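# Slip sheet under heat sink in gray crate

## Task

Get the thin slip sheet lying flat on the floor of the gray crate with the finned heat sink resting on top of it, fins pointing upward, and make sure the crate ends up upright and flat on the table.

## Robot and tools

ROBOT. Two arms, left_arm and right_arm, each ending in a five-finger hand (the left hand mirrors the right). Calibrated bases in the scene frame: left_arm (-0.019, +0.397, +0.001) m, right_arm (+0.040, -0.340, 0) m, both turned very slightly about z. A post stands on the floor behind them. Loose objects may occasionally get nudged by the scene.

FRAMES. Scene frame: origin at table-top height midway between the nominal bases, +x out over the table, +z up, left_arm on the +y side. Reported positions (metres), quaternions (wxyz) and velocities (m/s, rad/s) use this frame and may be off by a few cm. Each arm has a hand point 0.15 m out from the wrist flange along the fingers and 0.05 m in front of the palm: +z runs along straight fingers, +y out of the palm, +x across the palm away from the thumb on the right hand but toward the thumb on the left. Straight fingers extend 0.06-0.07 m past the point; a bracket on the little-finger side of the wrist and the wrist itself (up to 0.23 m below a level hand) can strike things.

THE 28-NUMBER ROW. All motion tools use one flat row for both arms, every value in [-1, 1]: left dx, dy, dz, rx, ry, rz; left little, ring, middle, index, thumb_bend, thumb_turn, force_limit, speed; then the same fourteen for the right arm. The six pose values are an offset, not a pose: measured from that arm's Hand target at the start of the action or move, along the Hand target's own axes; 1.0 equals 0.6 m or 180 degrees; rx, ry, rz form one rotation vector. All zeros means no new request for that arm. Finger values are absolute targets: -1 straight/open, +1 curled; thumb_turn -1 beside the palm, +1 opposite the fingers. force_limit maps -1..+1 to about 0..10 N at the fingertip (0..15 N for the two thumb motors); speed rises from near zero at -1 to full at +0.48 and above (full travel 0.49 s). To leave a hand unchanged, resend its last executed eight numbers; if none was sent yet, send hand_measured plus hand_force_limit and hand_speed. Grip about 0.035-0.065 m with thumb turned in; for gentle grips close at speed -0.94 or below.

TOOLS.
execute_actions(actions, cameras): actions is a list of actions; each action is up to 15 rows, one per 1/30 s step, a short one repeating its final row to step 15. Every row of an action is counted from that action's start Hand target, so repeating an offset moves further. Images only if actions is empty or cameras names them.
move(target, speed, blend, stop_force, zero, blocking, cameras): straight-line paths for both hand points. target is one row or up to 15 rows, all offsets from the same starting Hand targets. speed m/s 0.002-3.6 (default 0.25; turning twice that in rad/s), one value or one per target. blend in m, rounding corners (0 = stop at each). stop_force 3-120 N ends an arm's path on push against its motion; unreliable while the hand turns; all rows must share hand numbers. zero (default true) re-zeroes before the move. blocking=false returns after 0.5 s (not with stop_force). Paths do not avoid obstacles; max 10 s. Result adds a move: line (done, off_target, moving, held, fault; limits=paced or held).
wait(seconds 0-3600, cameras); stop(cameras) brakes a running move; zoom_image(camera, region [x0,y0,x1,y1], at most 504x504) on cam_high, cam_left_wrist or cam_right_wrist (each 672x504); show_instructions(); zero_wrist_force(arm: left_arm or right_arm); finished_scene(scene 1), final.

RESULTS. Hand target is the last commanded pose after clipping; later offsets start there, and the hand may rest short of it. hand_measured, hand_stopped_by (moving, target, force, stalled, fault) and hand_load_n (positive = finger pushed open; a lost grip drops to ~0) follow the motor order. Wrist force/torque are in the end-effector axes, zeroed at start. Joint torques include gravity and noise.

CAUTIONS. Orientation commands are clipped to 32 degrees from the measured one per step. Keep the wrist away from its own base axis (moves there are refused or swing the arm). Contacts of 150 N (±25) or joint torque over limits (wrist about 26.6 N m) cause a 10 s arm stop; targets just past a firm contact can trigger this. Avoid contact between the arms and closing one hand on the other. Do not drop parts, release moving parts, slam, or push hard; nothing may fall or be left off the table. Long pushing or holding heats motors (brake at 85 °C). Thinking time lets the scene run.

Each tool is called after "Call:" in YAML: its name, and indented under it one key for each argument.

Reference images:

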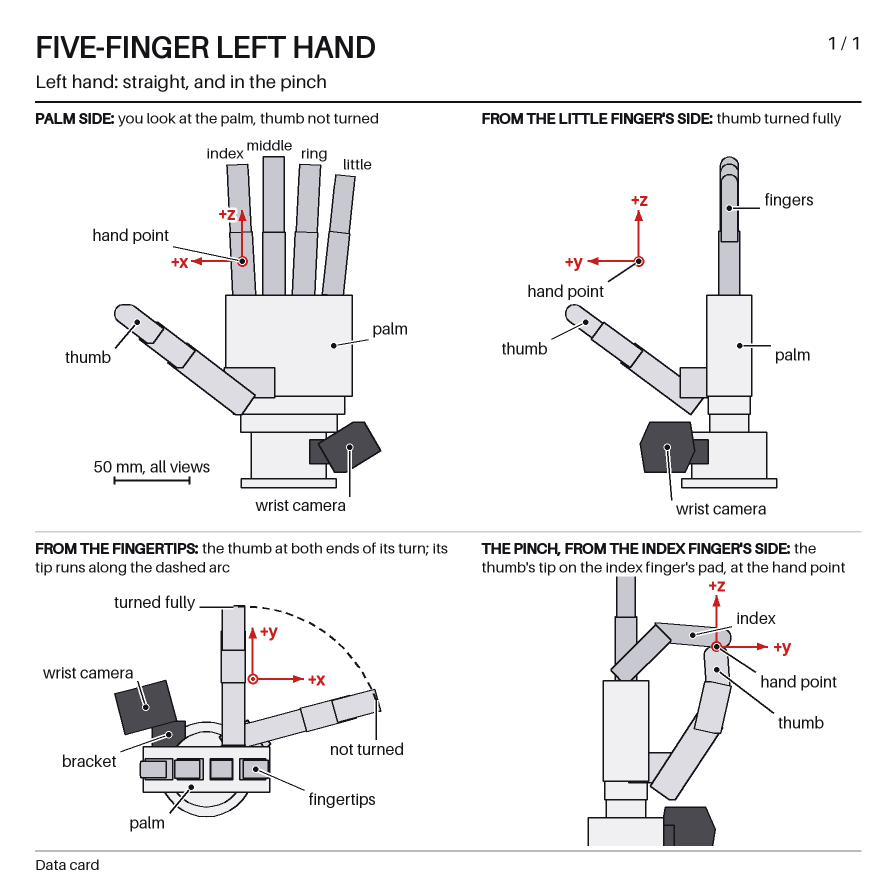

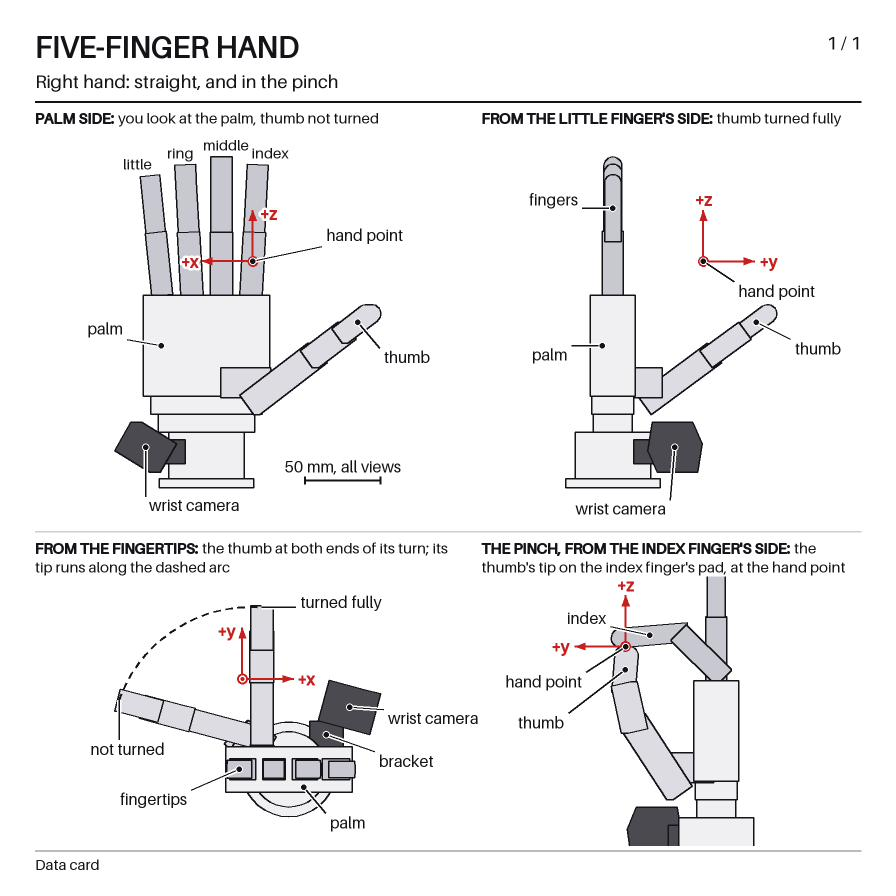

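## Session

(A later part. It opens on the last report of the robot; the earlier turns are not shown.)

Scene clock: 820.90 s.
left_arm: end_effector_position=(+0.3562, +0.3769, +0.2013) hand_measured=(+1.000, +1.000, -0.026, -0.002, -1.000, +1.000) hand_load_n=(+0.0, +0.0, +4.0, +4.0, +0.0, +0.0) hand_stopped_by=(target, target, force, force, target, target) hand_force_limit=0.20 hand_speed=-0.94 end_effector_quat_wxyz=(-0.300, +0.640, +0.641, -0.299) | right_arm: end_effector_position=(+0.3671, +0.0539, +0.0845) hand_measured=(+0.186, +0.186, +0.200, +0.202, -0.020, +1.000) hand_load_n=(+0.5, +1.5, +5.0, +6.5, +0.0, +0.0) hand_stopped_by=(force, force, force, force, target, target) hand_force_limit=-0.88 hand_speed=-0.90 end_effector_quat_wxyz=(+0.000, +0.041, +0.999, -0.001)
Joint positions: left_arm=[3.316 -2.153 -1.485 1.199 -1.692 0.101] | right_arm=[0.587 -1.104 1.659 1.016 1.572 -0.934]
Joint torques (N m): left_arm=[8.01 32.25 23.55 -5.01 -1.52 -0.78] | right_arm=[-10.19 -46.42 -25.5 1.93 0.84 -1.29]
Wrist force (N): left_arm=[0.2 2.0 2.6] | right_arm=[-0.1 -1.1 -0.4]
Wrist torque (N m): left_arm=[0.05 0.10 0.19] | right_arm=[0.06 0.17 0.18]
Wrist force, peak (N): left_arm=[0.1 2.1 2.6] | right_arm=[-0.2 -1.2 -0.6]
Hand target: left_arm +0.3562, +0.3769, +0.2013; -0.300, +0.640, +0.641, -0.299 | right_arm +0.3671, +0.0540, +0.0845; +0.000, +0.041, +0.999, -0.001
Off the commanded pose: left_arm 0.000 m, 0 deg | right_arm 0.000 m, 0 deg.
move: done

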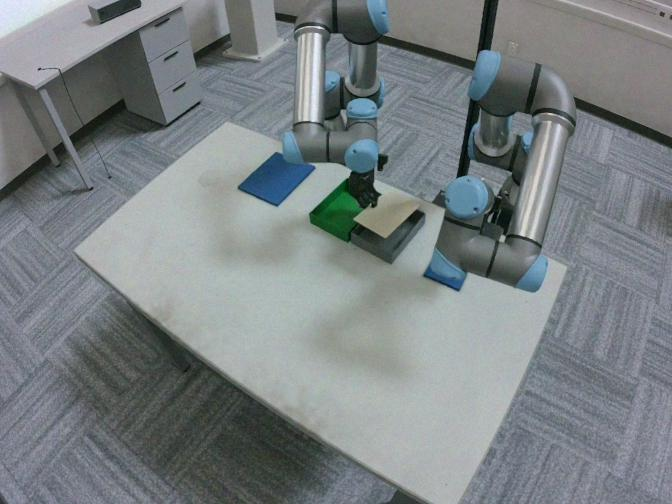

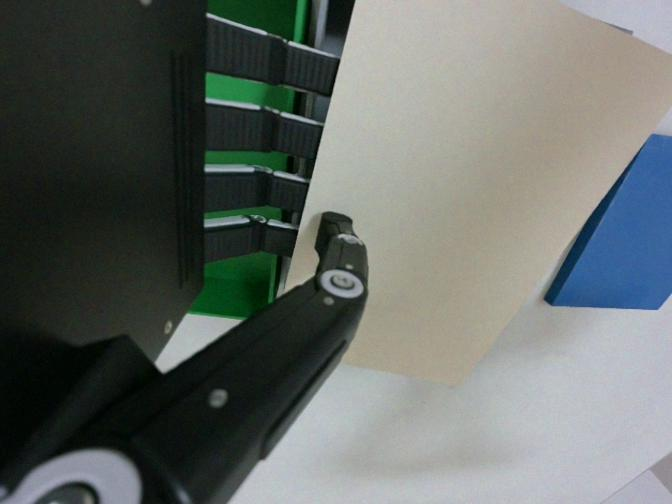

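Call:
move:
  target: [0,0,0,0,0,0,1,1,0.4,0.4,-1,1,0.2,-0.94,-0.0019,0.0135,0,0,0,-0.0294,0.25,0.25,0.5,0.5,-0.02,1,-0.88,-0.9]
  speed: 0.06
  cameras: ["cam_high","cam_right_wrist"]

Call:
zoom_image:
  camera: "cam_high"
  region: [300, 150, 440, 270]

Scene clock: 858.43 s.
left_arm: end_effector_position=(+0.3562, +0.3769, +0.2013) hand_measured=(+1.000, +1.000, -0.026, -0.002, -1.000, +1.000) hand_load_n=(+0.0, +0.0, +4.0, +4.0, +0.5, +0.0) hand_stopped_by=(target, target, force, force, target, target) hand_force_limit=0.20 hand_speed=-0.94 end_effector_quat_wxyz=(-0.300, +0.640, +0.641, -0.299) | right_arm: end_effector_position=(+0.3690, +0.0620, +0.0845) hand_measured=(+0.186, +0.186, +0.200, +0.202, -0.020, +1.000) hand_load_n=(+0.5, +1.0, +5.0, +6.5, +0.0, +0.0) hand_stopped_by=(force, force, force, force, target, target) hand_force_limit=-0.88 hand_speed=-0.90 end_effector_quat_wxyz=(+0.000, -0.005, +1.000, -0.001) end_effector_velocity=(+0.000, +0.000, +0.000) end_effector_angular_velocity=(-0.001, +0.000, -0.004)
Joint positions: left_arm=[3.316 -2.153 -1.485 1.199 -1.692 0.101] | right_arm=[0.588 -1.086 1.63 1.026 1.572 -1.025]
Joint velocities: left_arm=[within noise] | right_arm=[0.001 -0.001 0.001 0 0.001 0.005]
Joint torques (N m): left_arm=[7.64 33.05 24.4 -5.16 -1.31 -1.03] | right_arm=[7.94 -44.42 -2.24 2.46 2.18 1.23]
Wrist force (N): left_arm=[0.1 1.8 2.6] | right_arm=[0.1 -1.2 -0.4]
Wrist torque (N m): left_arm=[0.03 0.12 0.18] | right_arm=[0.03 0.15 0.07]
Wrist force, peak (N): left_arm=[0.2 1.9 2.7] | right_arm=[-0.1 -1.4 -0.3]
Hand target: left_arm +0.3562, +0.3769, +0.2013; -0.300, +0.640, +0.641, -0.299 | right_arm +0.3689, +0.0619, +0.0845; +0.000, -0.005, +1.000, -0.001
Off the commanded pose: left_arm 0.000 m, 0 deg | right_arm 0.000 m, 0 deg.
move: done

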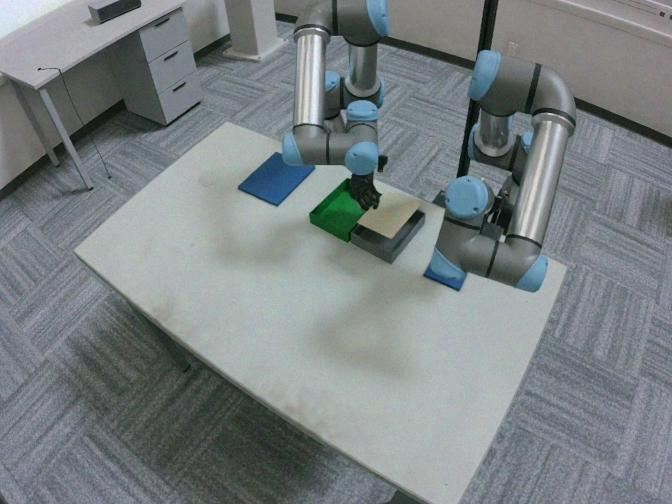

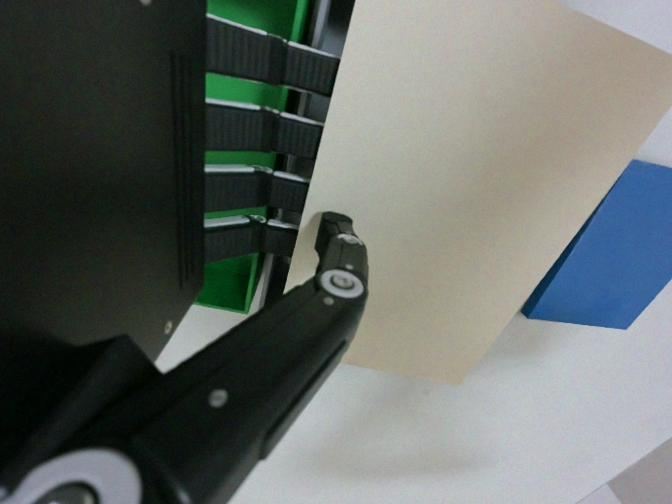

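Scaled by 3.600 from the camera's image (finer frame: 960x720).

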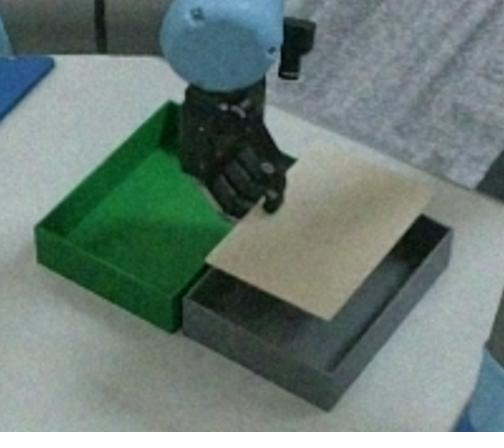

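Call:
zoom_image:
  camera: "cam_high"
  region: [340, 180, 435, 265]

Call:
zoom_image:
  camera: "cam_right_wrist"
  region: [220, 0, 420, 320]

Scaled by 5.305 from the camera's image (finer frame: 960x720).

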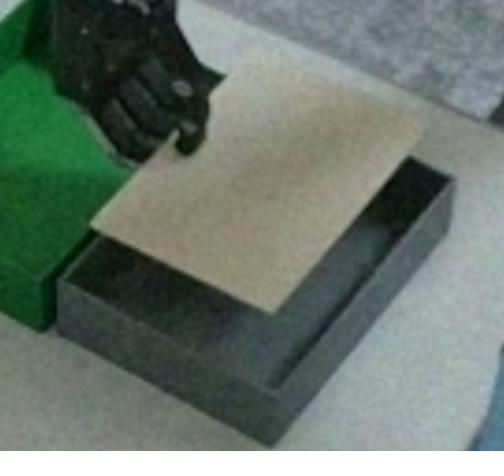

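Scaled by 1.575 from the camera's image (finer frame: 960x720).

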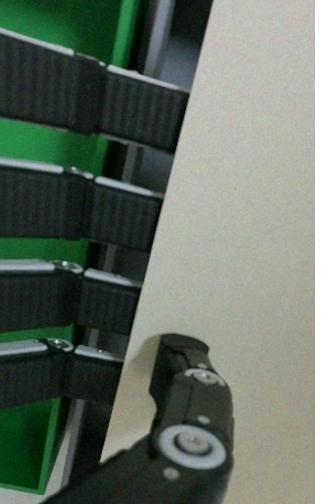

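Call:
move:
  target: [0,0,0,0,0,0,1,1,0.4,0.4,-1,1,0.2,-0.94,0,0.0233,0.0375,0.1667,0,0,0.25,0.25,0.5,0.5,-0.02,1,-0.88,-0.9]
  speed: 0.06
  cameras: ["cam_high","cam_right_wrist"]

Call:
zoom_image:
  camera: "cam_high"
  region: [340, 180, 435, 265]

Scene clock: 879.07 s.
left_arm: end_effector_position=(+0.3562, +0.3769, +0.2013) hand_measured=(+1.000, +1.000, -0.026, -0.002, -1.000, +1.000) hand_load_n=(+0.0, +0.5, +4.0, +4.0, +0.5, +0.0) hand_stopped_by=(target, target, force, force, target, target) hand_force_limit=0.20 hand_speed=-0.94 end_effector_quat_wxyz=(-0.300, +0.640, +0.641, -0.299) | right_arm: end_effector_position=(+0.3688, +0.0760, +0.0620) hand_measured=(+0.186, +0.186, +0.200, +0.202, -0.020, +1.000) hand_load_n=(+0.5, +1.5, +5.0, +7.0, +0.0, +0.0) hand_stopped_by=(force, force, force, force, target, target) hand_force_limit=-0.88 hand_speed=-0.90 end_effector_quat_wxyz=(+0.002, -0.005, +0.966, -0.259)
Joint positions: left_arm=[3.316 -2.153 -1.485 1.199 -1.692 0.101] | right_arm=[0.823 -0.772 1.271 1.459 1.935 -0.718]
Joint torques (N m): left_arm=[7.2 33.07 23.79 -5.07 -1.37 -1.45] | right_arm=[-11.11 -58.49 -1.89 0.84 -1.91 -1.63]
Wrist force (N): left_arm=[0.0 2.0 2.4] | right_arm=[-0.2 0.0 -0.7]
Wrist torque (N m): left_arm=[0.06 0.12 0.17] | right_arm=[0.08 0.16 0.04]
Wrist force, peak (N): left_arm=[0.1 2.1 2.8] | right_arm=[0.0 -1.4 -0.2]
Hand target: left_arm +0.3562, +0.3769, +0.2013; -0.300, +0.640, +0.641, -0.299 | right_arm +0.3688, +0.0759, +0.0620; +0.001, -0.005, +0.966, -0.259
Off the commanded pose: left_arm 0.000 m, 0 deg | right_arm 0.000 m, 0 deg.
move: done

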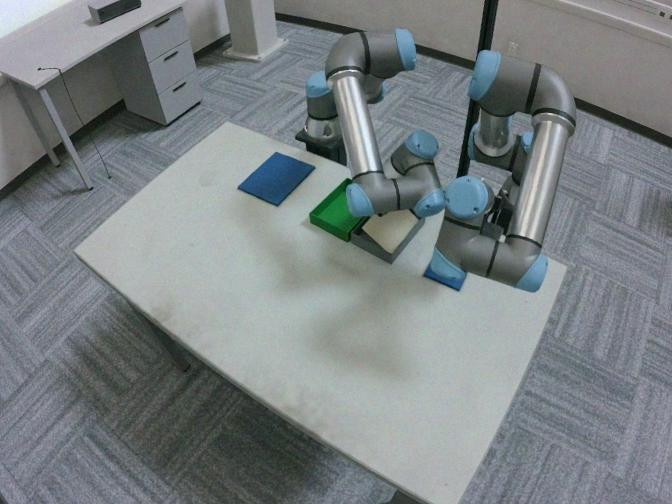

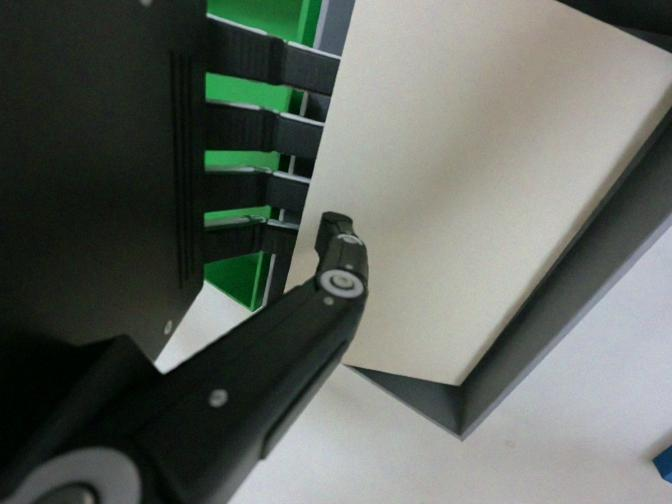

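Scaled by 5.305 from the camera's image (finer frame: 960x720).

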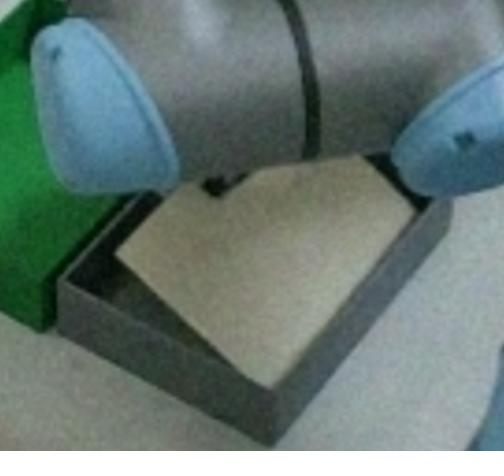

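Call:
move:
  target: [0,0,0,0,0,0,1,1,0.4,0.4,-1,1,0.2,-0.94,-0.005,0.017,0.0094,0,0,0,0.25,0.25,0.5,0.5,-0.02,1,-0.88,-0.9]
  speed: 0.006
  stop_force: 3
  cameras: ["cam_high","cam_right_wrist"]

Call:
zoom_image:
  camera: "cam_high"
  region: [340, 180, 435, 265]

Call:
zoom_image:
  camera: "cam_right_wrist"
  region: [320, 0, 672, 504]

Scene clock: 889.67 s.
left_arm: end_effector_position=(+0.3562, +0.3769, +0.2013) hand_measured=(+1.000, +1.000, -0.026, -0.002, -1.000, +1.000) hand_load_n=(+0.5, +0.0, +4.0, +4.0, +0.5, +0.0) hand_stopped_by=(target, target, force, force, target, target) hand_force_limit=0.20 hand_speed=-0.94 end_effector_quat_wxyz=(-0.300, +0.640, +0.641, -0.299) | right_arm: end_effector_position=(+0.3717, +0.0820, +0.0520) hand_measured=(+0.186, +0.186, +0.200, +0.202, -0.020, +1.000) hand_load_n=(+0.5, +1.0, +5.0, +6.5, +0.0, +0.0) hand_stopped_by=(force, force, force, force, target, target) hand_force_limit=-0.88 hand_speed=-0.90 end_effector_quat_wxyz=(+0.002, -0.005, +0.966, -0.259)
Joint positions: left_arm=[3.316 -2.153 -1.485 1.199 -1.692 0.101] | right_arm=[0.827 -0.746 1.25 1.455 1.934 -0.714]
Joint torques (N m): left_arm=[5.47 32.91 23.07 -5.23 -1.27 -1.28] | right_arm=[6.92 -57.54 -9.29 1.76 -1.71 0.46]
Wrist force (N): left_arm=[0.2 2.0 2.5] | right_arm=[-0.3 0.0 -0.5]
Wrist torque (N m): left_arm=[0.06 0.10 0.18] | right_arm=[0.07 0.17 -0.05]
Wrist force, peak (N): left_arm=[0.3 2.2 2.7] | right_arm=[-0.3 0.4 -0.7]
Hand target: left_arm +0.3562, +0.3769, +0.2013; -0.300, +0.640, +0.641, -0.299 | right_arm +0.3717, +0.0819, +0.0520; +0.001, -0.005, +0.966, -0.259
Off the commanded pose: left_arm 0.000 m, 0 deg | right_arm 0.000 m, 0 deg.
move: done

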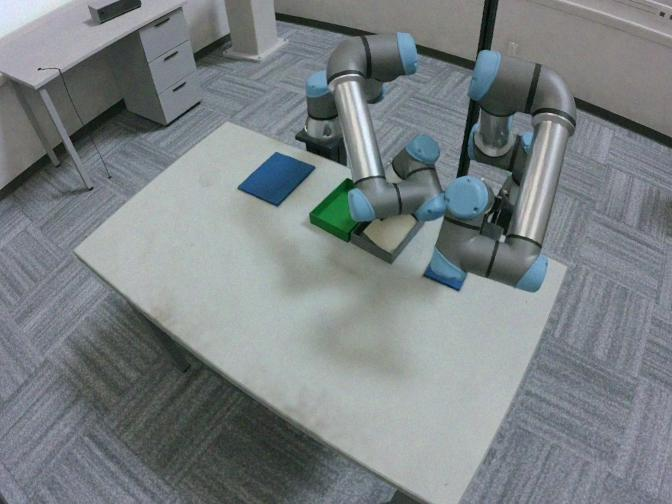

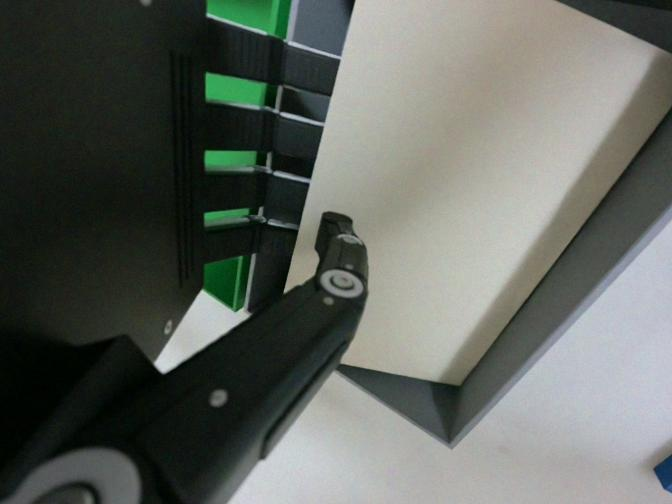

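Scaled by 5.305 from the camera's image (finer frame: 960x720).

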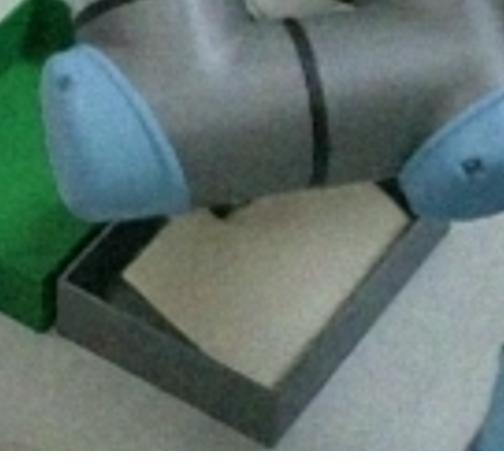

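Scaled by 1.000.

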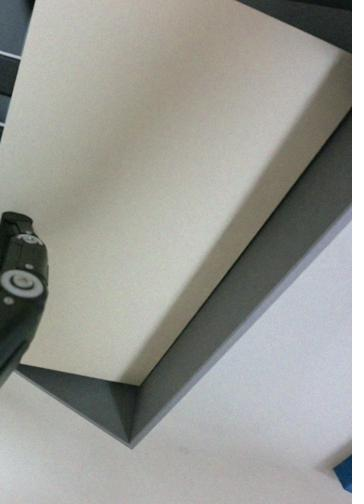

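Call:
move:
  target: [0,0,0,0,0,0,1,1,0.4,0.4,-1,1,0.2,-0.94,0.0033,0.0067,0.0115,0,0,0,0.25,0.25,0.5,0.5,-0.02,1,-0.88,-0.9]
  speed: 0.004
  stop_force: 3
  cameras: ["cam_high","cam_right_wrist"]

Call:
zoom_image:
  camera: "cam_high"
  region: [340, 180, 435, 265]

Call:
zoom_image:
  camera: "cam_right_wrist"
  region: [320, 0, 672, 504]

Scene clock: 902.37 s.
left_arm: end_effector_position=(+0.3562, +0.3769, +0.2013) hand_measured=(+1.000, +1.000, -0.026, -0.002, -1.000, +1.000) hand_load_n=(+0.0, +0.0, +4.0, +4.0, +0.5, +0.0) hand_stopped_by=(target, target, force, force, target, target) hand_force_limit=0.20 hand_speed=-0.94 end_effector_quat_wxyz=(-0.300, +0.640, +0.641, -0.299) | right_arm: end_effector_position=(+0.3697, +0.0819, +0.0440) hand_measured=(+0.186, +0.186, +0.200, +0.200, -0.020, +1.000) hand_load_n=(+0.0, +0.0, +4.5, +8.5, +0.0, +0.0) hand_stopped_by=(force, force, force, force, target, target) hand_force_limit=-0.88 hand_speed=-0.90 end_effector_quat_wxyz=(+0.001, -0.005, +0.966, -0.259)
Joint positions: left_arm=[3.316 -2.153 -1.485 1.199 -1.692 0.101] | right_arm=[0.829 -0.738 1.259 1.439 1.933 -0.712]
Joint torques (N m): left_arm=[4.76 33.52 22.81 -5.37 -0.93 -1.48] | right_arm=[9.41 -43.69 -3.58 1.38 -1.97 1.17]
Wrist force (N): left_arm=[0.2 2.0 2.5] | right_arm=[-0.1 -1.7 -2.6]
Wrist torque (N m): left_arm=[0.05 0.10 0.18] | right_arm=[-0.11 0.25 -0.11]
Wrist force, peak (N): left_arm=[0.2 2.2 2.7] | right_arm=[0.2 -2.2 -3.7]
Hand target: left_arm +0.3562, +0.3769, +0.2013; -0.300, +0.640, +0.641, -0.299 | right_arm +0.3697, +0.0819, +0.0440; +0.001, -0.005, +0.966, -0.259
Off the commanded pose: left_arm 0.000 m, 0 deg | right_arm 0.000 m, 0 deg.
move: contact (right_arm)

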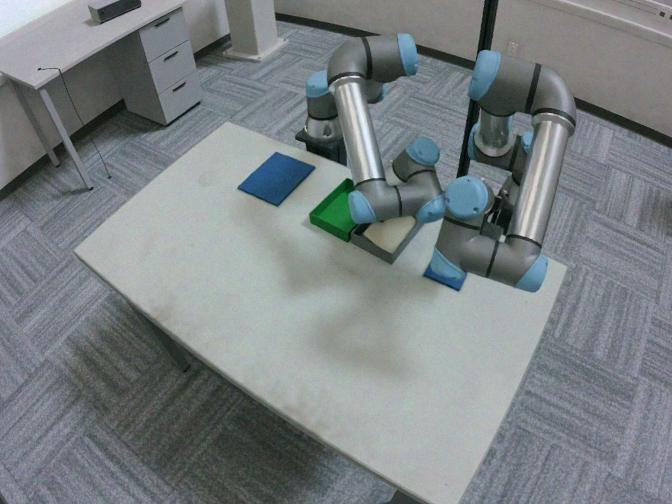

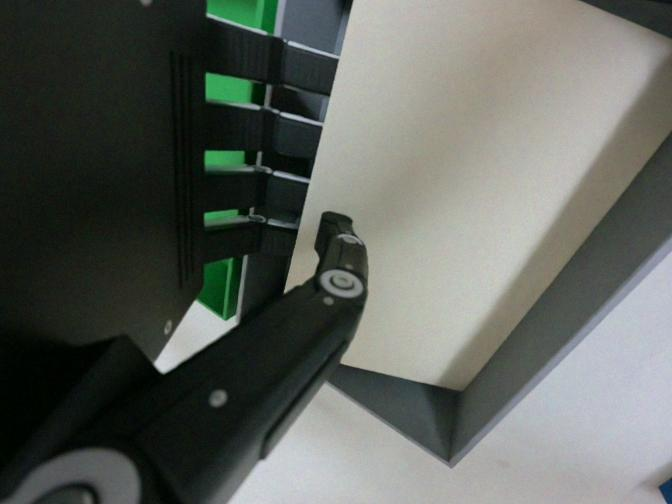

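Scaled by 5.305 from the camera's image (finer frame: 960x720).

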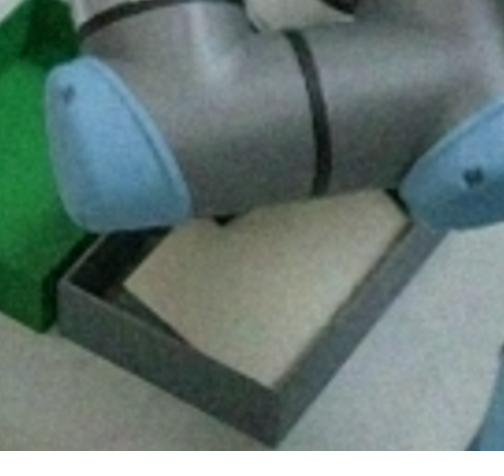

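Scaled by 1.000.

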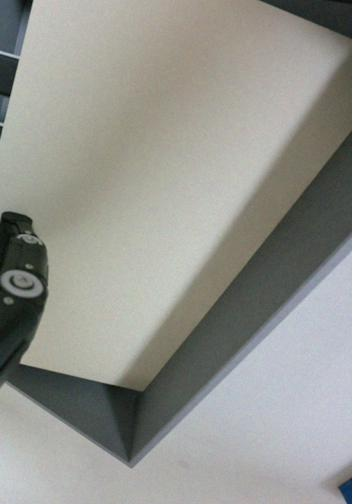

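Call:
move:
  target: [0,0,0,0,0,0,1,1,0.4,0.4,-1,1,0.2,-0.94,0,0,0,0,0,0,0.25,0.25,0.5,0.5,-0.3,1,-0.88,-0.85]
  cameras: ["cam_high","cam_right_wrist"]

Call:
zoom_image:
  camera: "cam_high"
  region: [340, 180, 435, 265]

Scene clock: 907.53 s.
left_arm: end_effector_position=(+0.3562, +0.3769, +0.2013) hand_measured=(+1.000, +1.000, -0.026, -0.002, -1.000, +1.000) hand_load_n=(+0.0, +0.0, +4.0, +4.0, +0.5, +0.0) hand_stopped_by=(target, target, force, force, target, target) hand_force_limit=0.20 hand_speed=-0.94 end_effector_quat_wxyz=(-0.300, +0.640, +0.641, -0.299) | right_arm: end_effector_position=(+0.3697, +0.0819, +0.0440) hand_measured=(+0.186, +0.186, +0.200, +0.202, -0.300, +1.000) hand_load_n=(+0.0, +0.0, +0.0, +0.0, +0.0, -0.5) hand_stopped_by=(force, force, force, force, target, target) hand_force_limit=-0.88 hand_speed=-0.85 end_effector_quat_wxyz=(+0.001, -0.005, +0.966, -0.259)
Joint positions: left_arm=[3.316 -2.153 -1.485 1.199 -1.692 0.101] | right_arm=[0.829 -0.738 1.259 1.439 1.933 -0.712]
Joint torques (N m): left_arm=[4.52 32.07 23.45 -5.13 -0.92 -1.33] | right_arm=[9.4 -43.92 -3.04 1.34 -0.91 1.2]
Wrist force (N): left_arm=[0.1 1.9 2.6] | right_arm=[-0.3 -0.2 -0.7]
Wrist torque (N m): left_arm=[0.03 0.11 0.18] | right_arm=[0.05 0.17 -0.05]
Wrist force, peak (N): left_arm=[0.1 2.2 2.7] | right_arm=[0.0 -2.2 -3.6]
Hand target: left_arm +0.3562, +0.3769, +0.2013; -0.300, +0.640, +0.641, -0.299 | right_arm +0.3697, +0.0819, +0.0440; +0.001, -0.005, +0.966, -0.259
Off the commanded pose: left_arm 0.000 m, 0 deg | right_arm 0.000 m, 0 deg.
move: done

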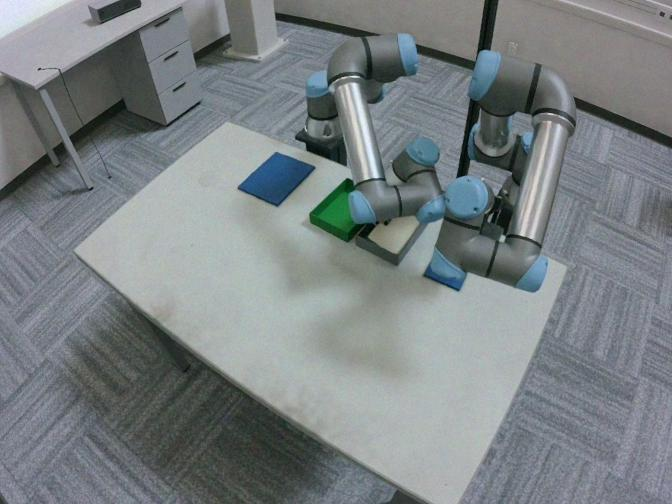

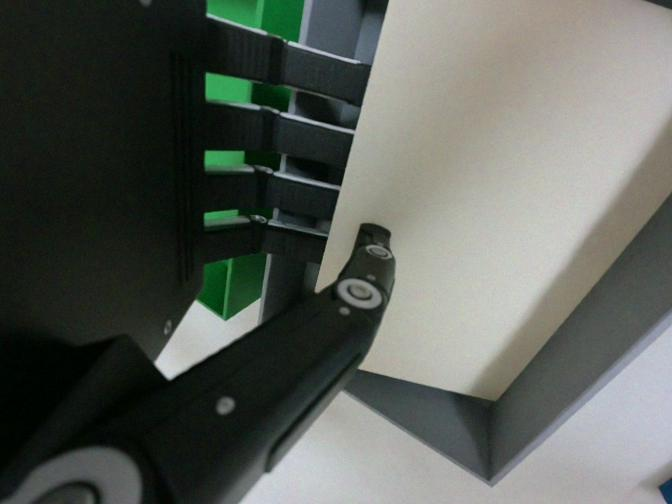

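Scaled by 5.305 from the camera's image (finer frame: 960x720).

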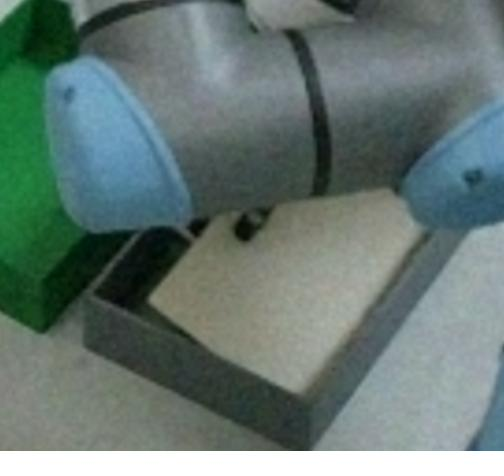

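Call:
move:
  target: [0,0,0,0,0,0,1,1,0.4,0.4,-1,1,0.2,-0.94,0,0,0,0,0,0,0.25,0.25,0.5,0.5,-1,1,-0.88,-0.7]
  cameras: ["cam_high","cam_right_wrist"]

Call:
zoom_image:
  camera: "cam_high"
  region: [340, 180, 435, 265]

Scene clock: 919.67 s.
left_arm: end_effector_position=(+0.3562, +0.3769, +0.2013) hand_measured=(+1.000, +1.000, -0.026, -0.002, -1.000, +1.000) hand_load_n=(+0.0, +0.0, +4.0, +4.0, +0.5, +0.0) hand_stopped_by=(target, target, force, force, target, target) hand_force_limit=0.20 hand_speed=-0.94 end_effector_quat_wxyz=(-0.300, +0.640, +0.641, -0.299) | right_arm: end_effector_position=(+0.3697, +0.0819, +0.0440) hand_measured=(+0.186, +0.186, +0.200, +0.202, -1.000, +1.000) hand_load_n=(+0.0, +0.5, +0.0, +0.5, +0.0, +0.0) hand_stopped_by=(force, force, force, force, target, target) hand_force_limit=-0.88 hand_speed=-0.70 end_effector_quat_wxyz=(+0.001, -0.005, +0.966, -0.259)
Joint positions: left_arm=[3.316 -2.153 -1.485 1.199 -1.692 0.101] | right_arm=[0.829 -0.738 1.259 1.439 1.933 -0.712]
Joint torques (N m): left_arm=[3.78 33.49 24.27 -5.01 -0.83 -1.33] | right_arm=[9.48 -44.12 -2.65 1.47 2.15 1.25]
Wrist force (N): left_arm=[0.1 1.8 2.6] | right_arm=[-0.3 -0.4 -0.7]
Wrist torque (N m): left_arm=[0.03 0.12 0.18] | right_arm=[0.01 0.18 -0.06]
Wrist force, peak (N): left_arm=[0.4 2.2 2.7] | right_arm=[-0.2 -0.3 -1.1]
Hand target: left_arm +0.3562, +0.3769, +0.2013; -0.300, +0.640, +0.641, -0.299 | right_arm +0.3697, +0.0819, +0.0440; +0.001, -0.005, +0.966, -0.259
Off the commanded pose: left_arm 0.000 m, 0 deg | right_arm 0.000 m, 0 deg.
move: done

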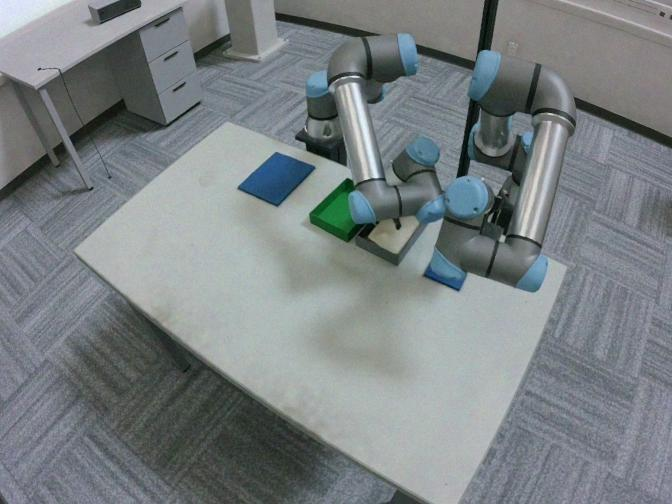

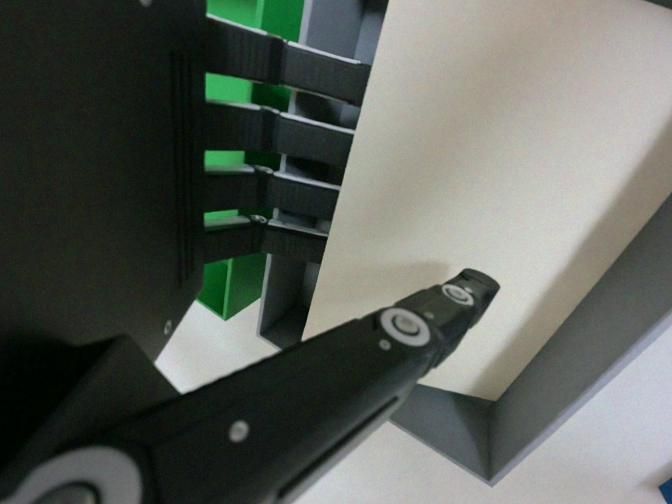

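Scaled by 5.305 from the camera's image (finer frame: 960x720).

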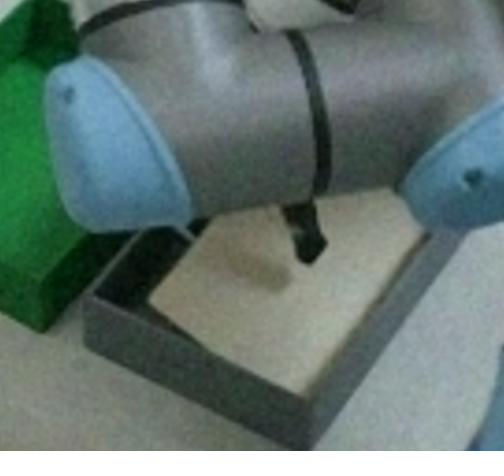

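Call:
zoom_image:
  camera: "cam_right_wrist"
  region: [190, 0, 500, 400]

Scaled by 1.260 from the camera's image (finer frame: 960x720).

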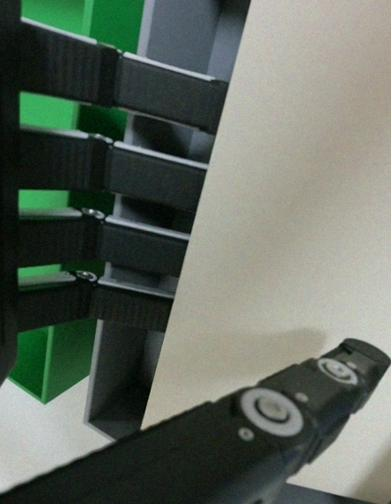

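Call:
move:
  target: [0,0,0,0,0,0,1,1,0.4,0.4,-1,1,0.2,-0.94,0,0.0047,-0.0069,0,0,0,0.03,0.03,0.03,0.03,-1,1,-0.88,-0.95]
  speed: 0.003
  cameras: ["cam_high","cam_right_wrist"]

Call:
zoom_image:
  camera: "cam_high"
  region: [340, 180, 435, 265]

Call:
zoom_image:
  camera: "cam_right_wrist"
  region: [190, 0, 500, 400]

Scene clock: 988.60 s.
left_arm: end_effector_position=(+0.3562, +0.3769, +0.2013) hand_measured=(+1.000, +1.000, -0.026, -0.002, -1.000, +1.000) hand_load_n=(+0.0, +0.0, +4.0, +4.0, +0.5, +0.0) hand_stopped_by=(target, target, force, force, target, target) hand_force_limit=0.20 hand_speed=-0.94 end_effector_quat_wxyz=(-0.300, +0.640, +0.641, -0.299) | right_arm: end_effector_position=(+0.3697, +0.0865, +0.0462) hand_measured=(+0.030, +0.030, +0.030, +0.030, -1.000, +1.000) hand_load_n=(+0.0, +0.0, +0.0, +0.0, +0.0, +0.0) hand_stopped_by=(target, target, target, target, target, target) hand_force_limit=-0.88 hand_speed=-0.95 end_effector_quat_wxyz=(+0.001, -0.005, +0.966, -0.259)
Joint positions: left_arm=[3.316 -2.153 -1.485 1.199 -1.692 0.101] | right_arm=[0.835 -0.732 1.242 1.452 1.931 -0.706]
Joint torques (N m): left_arm=[3.82 32.45 24 -4.91 -0.61 -1.47] | right_arm=[7.57 -45.77 -20.94 4.1 -1.84 1]
Wrist force (N): left_arm=[0.0 1.8 2.7] | right_arm=[-0.2 -0.5 -0.4]
Wrist torque (N m): left_arm=[0.02 0.13 0.18] | right_arm=[0.00 0.16 -0.05]
Wrist force, peak (N): left_arm=[0.2 2.0 2.8] | right_arm=[-0.1 -0.4 -1.0]
Hand target: left_arm +0.3562, +0.3769, +0.2013; -0.300, +0.640, +0.641, -0.299 | right_arm +0.3697, +0.0864, +0.0462; +0.001, -0.005, +0.966, -0.259
Off the commanded pose: left_arm 0.000 m, 0 deg | right_arm 0.000 m, 0 deg.
move: done

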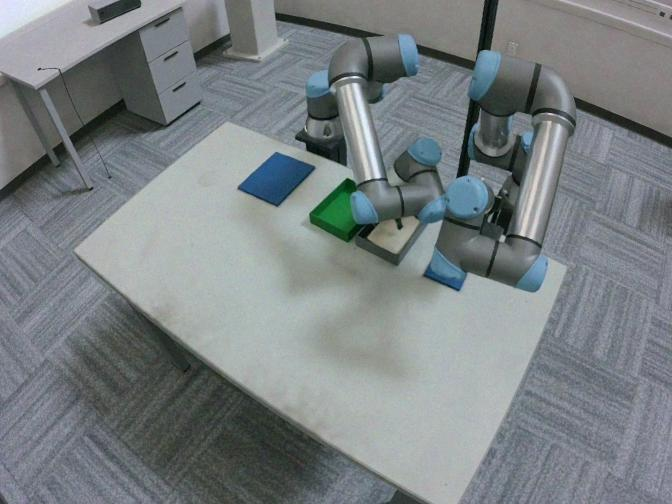

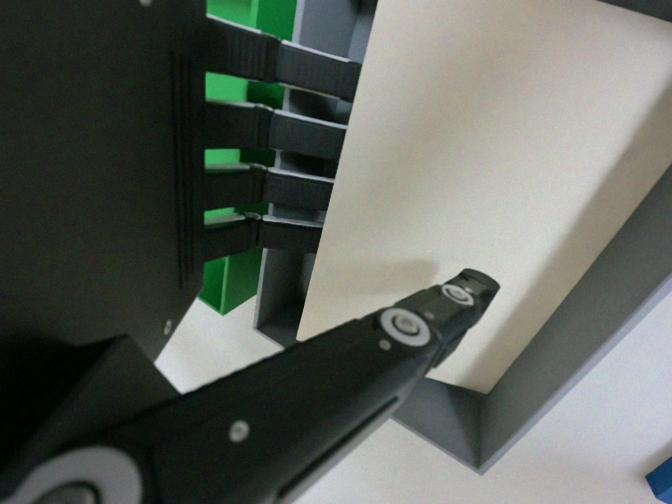

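Scaled by 5.305 from the camera's image (finer frame: 960x720).

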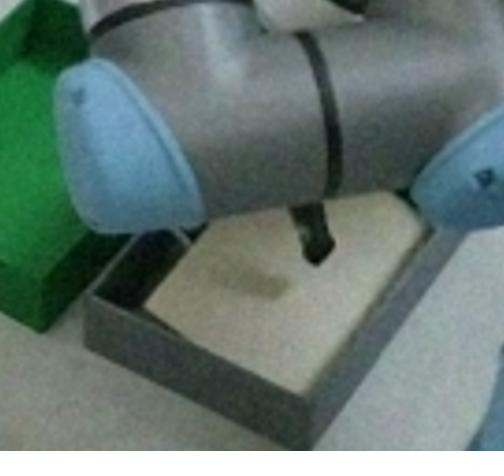

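Scaled by 1.260 from the camera's image (finer frame: 960x720).

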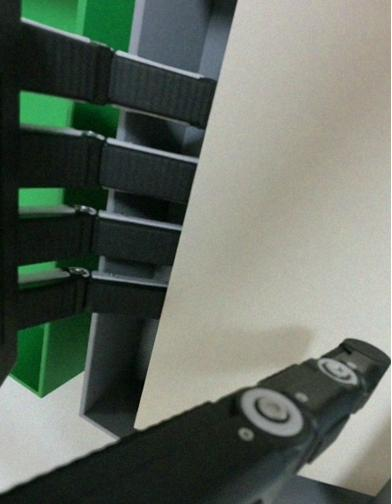

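Call:
move:
  target: [0,0,0,0,0,0,1,1,0.4,0.4,-1,1,0.2,-0.94,0,0.0033,-0.0015,0,0,0,-0.1,-0.1,-0.1,-0.1,-1,1,-0.88,-0.95]
  speed: 0.003
  cameras: ["cam_high","cam_right_wrist"]

Call:
zoom_image:
  camera: "cam_high"
  region: [340, 180, 435, 265]

Call:
zoom_image:
  camera: "cam_right_wrist"
  region: [190, 0, 500, 400]

Scene clock: 996.00 s.
left_arm: end_effector_position=(+0.3562, +0.3769, +0.2013) hand_measured=(+1.000, +1.000, -0.026, -0.002, -1.000, +1.000) hand_load_n=(+0.0, +0.0, +4.0, +4.0, +0.5, -0.5) hand_stopped_by=(target, target, force, force, target, target) hand_force_limit=0.20 hand_speed=-0.94 end_effector_quat_wxyz=(-0.300, +0.640, +0.641, -0.299) | right_arm: end_effector_position=(+0.3697, +0.0886, +0.0459) hand_measured=(-0.100, -0.100, -0.100, -0.100, -1.000, +1.000) hand_load_n=(+0.0, +0.0, +0.0, +0.0, +0.0, +0.0) hand_stopped_by=(target, target, target, target, target, target) hand_force_limit=-0.88 hand_speed=-0.95 end_effector_quat_wxyz=(+0.001, -0.005, +0.966, -0.259)
Joint positions: left_arm=[3.316 -2.153 -1.485 1.199 -1.692 0.101] | right_arm=[0.837 -0.728 1.234 1.456 1.93 -0.704]
Joint torques (N m): left_arm=[2.97 33.19 22.82 -5.07 -0.78 -1.51] | right_arm=[5.16 -51.28 -13.67 3.24 -1.56 0.28]
Wrist force (N): left_arm=[0.2 2.0 2.7] | right_arm=[-0.4 0.0 -1.2]
Wrist torque (N m): left_arm=[0.04 0.11 0.18] | right_arm=[0.08 0.20 -0.04]
Wrist force, peak (N): left_arm=[0.1 2.1 2.9] | right_arm=[-0.5 0.0 -1.6]
Hand target: left_arm +0.3562, +0.3769, +0.2013; -0.300, +0.640, +0.641, -0.299 | right_arm +0.3697, +0.0886, +0.0459; +0.001, -0.005, +0.966, -0.259
Off the commanded pose: left_arm 0.000 m, 0 deg | right_arm 0.000 m, 0 deg.
move: done

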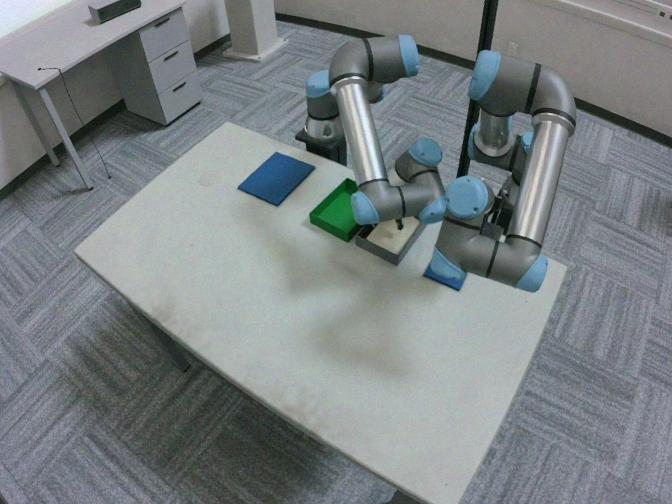

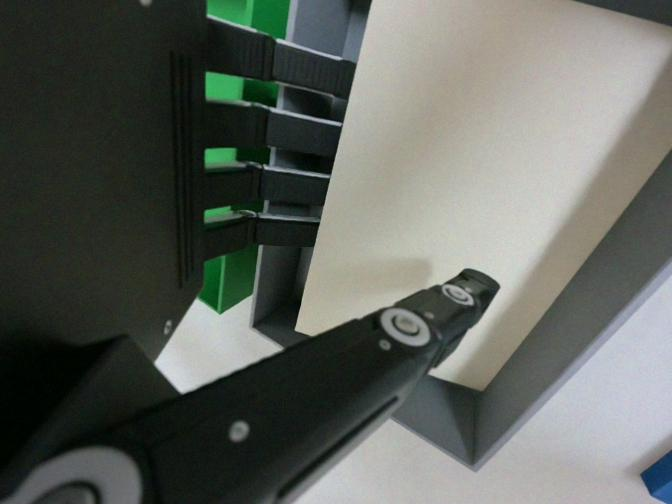

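Scaled by 5.305 from the camera's image (finer frame: 960x720).

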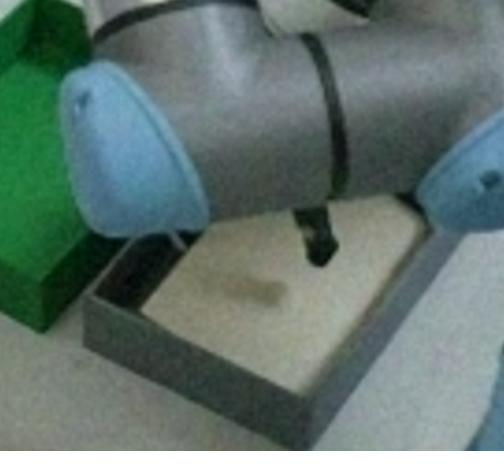

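Scaled by 1.260 from the camera's image (finer frame: 960x720).

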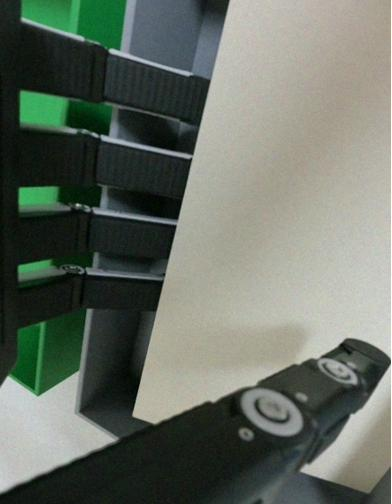

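Call:
move:
  target: [0,0,0,0,0,0,1,1,0.4,0.4,-1,1,0.2,-0.94,0,0.0113,-0.005,0,0,0,-0.23,-0.23,-0.23,-0.23,-1,1,-0.88,-0.95]
  speed: 0.005
  cameras: ["cam_high","cam_right_wrist"]

Call:
zoom_image:
  camera: "cam_high"
  region: [340, 180, 435, 265]

Call:
zoom_image:
  camera: "cam_right_wrist"
  region: [190, 0, 500, 400]

Scene clock: 1004.10 s.
left_arm: end_effector_position=(+0.3562, +0.3769, +0.2013) hand_measured=(+1.000, +1.000, -0.026, -0.002, -1.000, +1.000) hand_load_n=(+0.5, +0.0, +4.0, +4.0, +0.5, +0.0) hand_stopped_by=(target, target, force, force, target, target) hand_force_limit=0.20 hand_speed=-0.94 end_effector_quat_wxyz=(-0.300, +0.640, +0.641, -0.299) | right_arm: end_effector_position=(+0.3696, +0.0960, +0.0451) hand_measured=(-0.230, -0.230, -0.230, -0.230, -1.000, +1.000) hand_load_n=(+0.0, +0.0, +0.0, +0.5, +0.0, +0.0) hand_stopped_by=(target, target, target, target, target, target) hand_force_limit=-0.88 hand_speed=-0.95 end_effector_quat_wxyz=(+0.001, -0.005, +0.966, -0.259)
Joint positions: left_arm=[3.316 -2.153 -1.485 1.199 -1.692 0.101] | right_arm=[0.846 -0.712 1.208 1.47 1.926 -0.695]
Joint torques (N m): left_arm=[2.42 33.66 24.78 -5.08 -0.44 -1.37] | right_arm=[5.86 -51.68 -17.57 3.87 -1.93 0.71]
Wrist force (N): left_arm=[0.2 1.8 2.6] | right_arm=[-0.2 -0.6 -0.5]
Wrist torque (N m): left_arm=[0.01 0.11 0.19] | right_arm=[0.00 0.16 -0.04]
Wrist force, peak (N): left_arm=[0.2 2.2 2.8] | right_arm=[-0.2 -0.2 -1.9]
Hand target: left_arm +0.3562, +0.3769, +0.2013; -0.300, +0.640, +0.641, -0.299 | right_arm +0.3696, +0.0960, +0.0451; +0.001, -0.005, +0.966, -0.259
Off the commanded pose: left_arm 0.000 m, 0 deg | right_arm 0.000 m, 0 deg.
move: done

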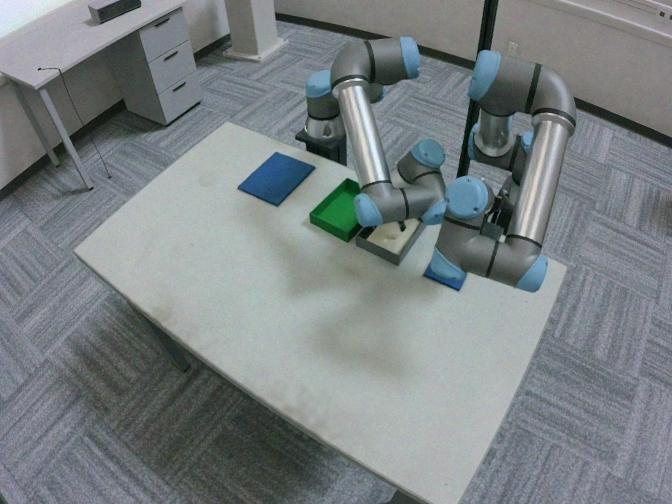

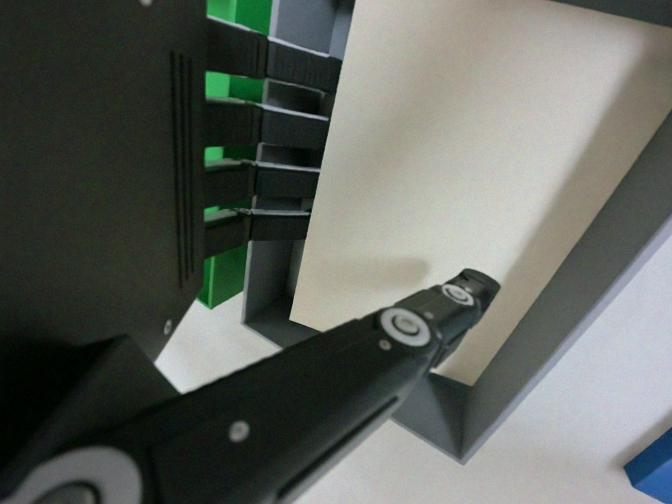

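Scaled by 5.305 from the camera's image (finer frame: 960x720).

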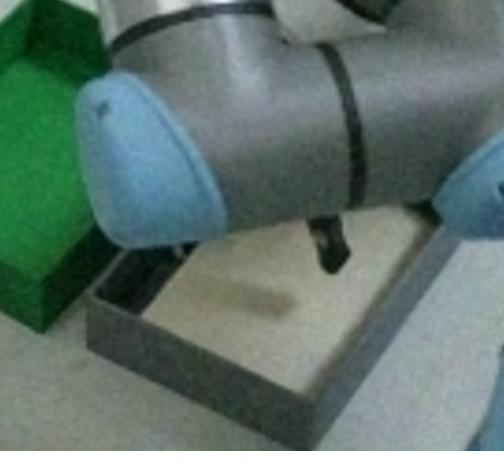

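Scaled by 1.260 from the camera's image (finer frame: 960x720).

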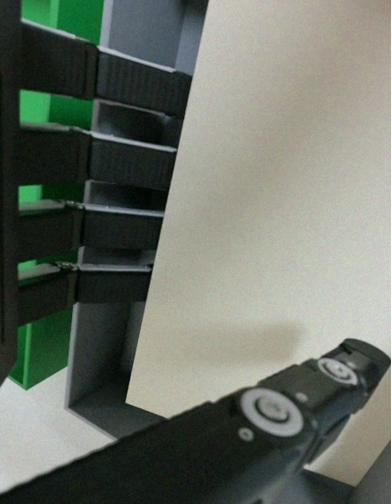

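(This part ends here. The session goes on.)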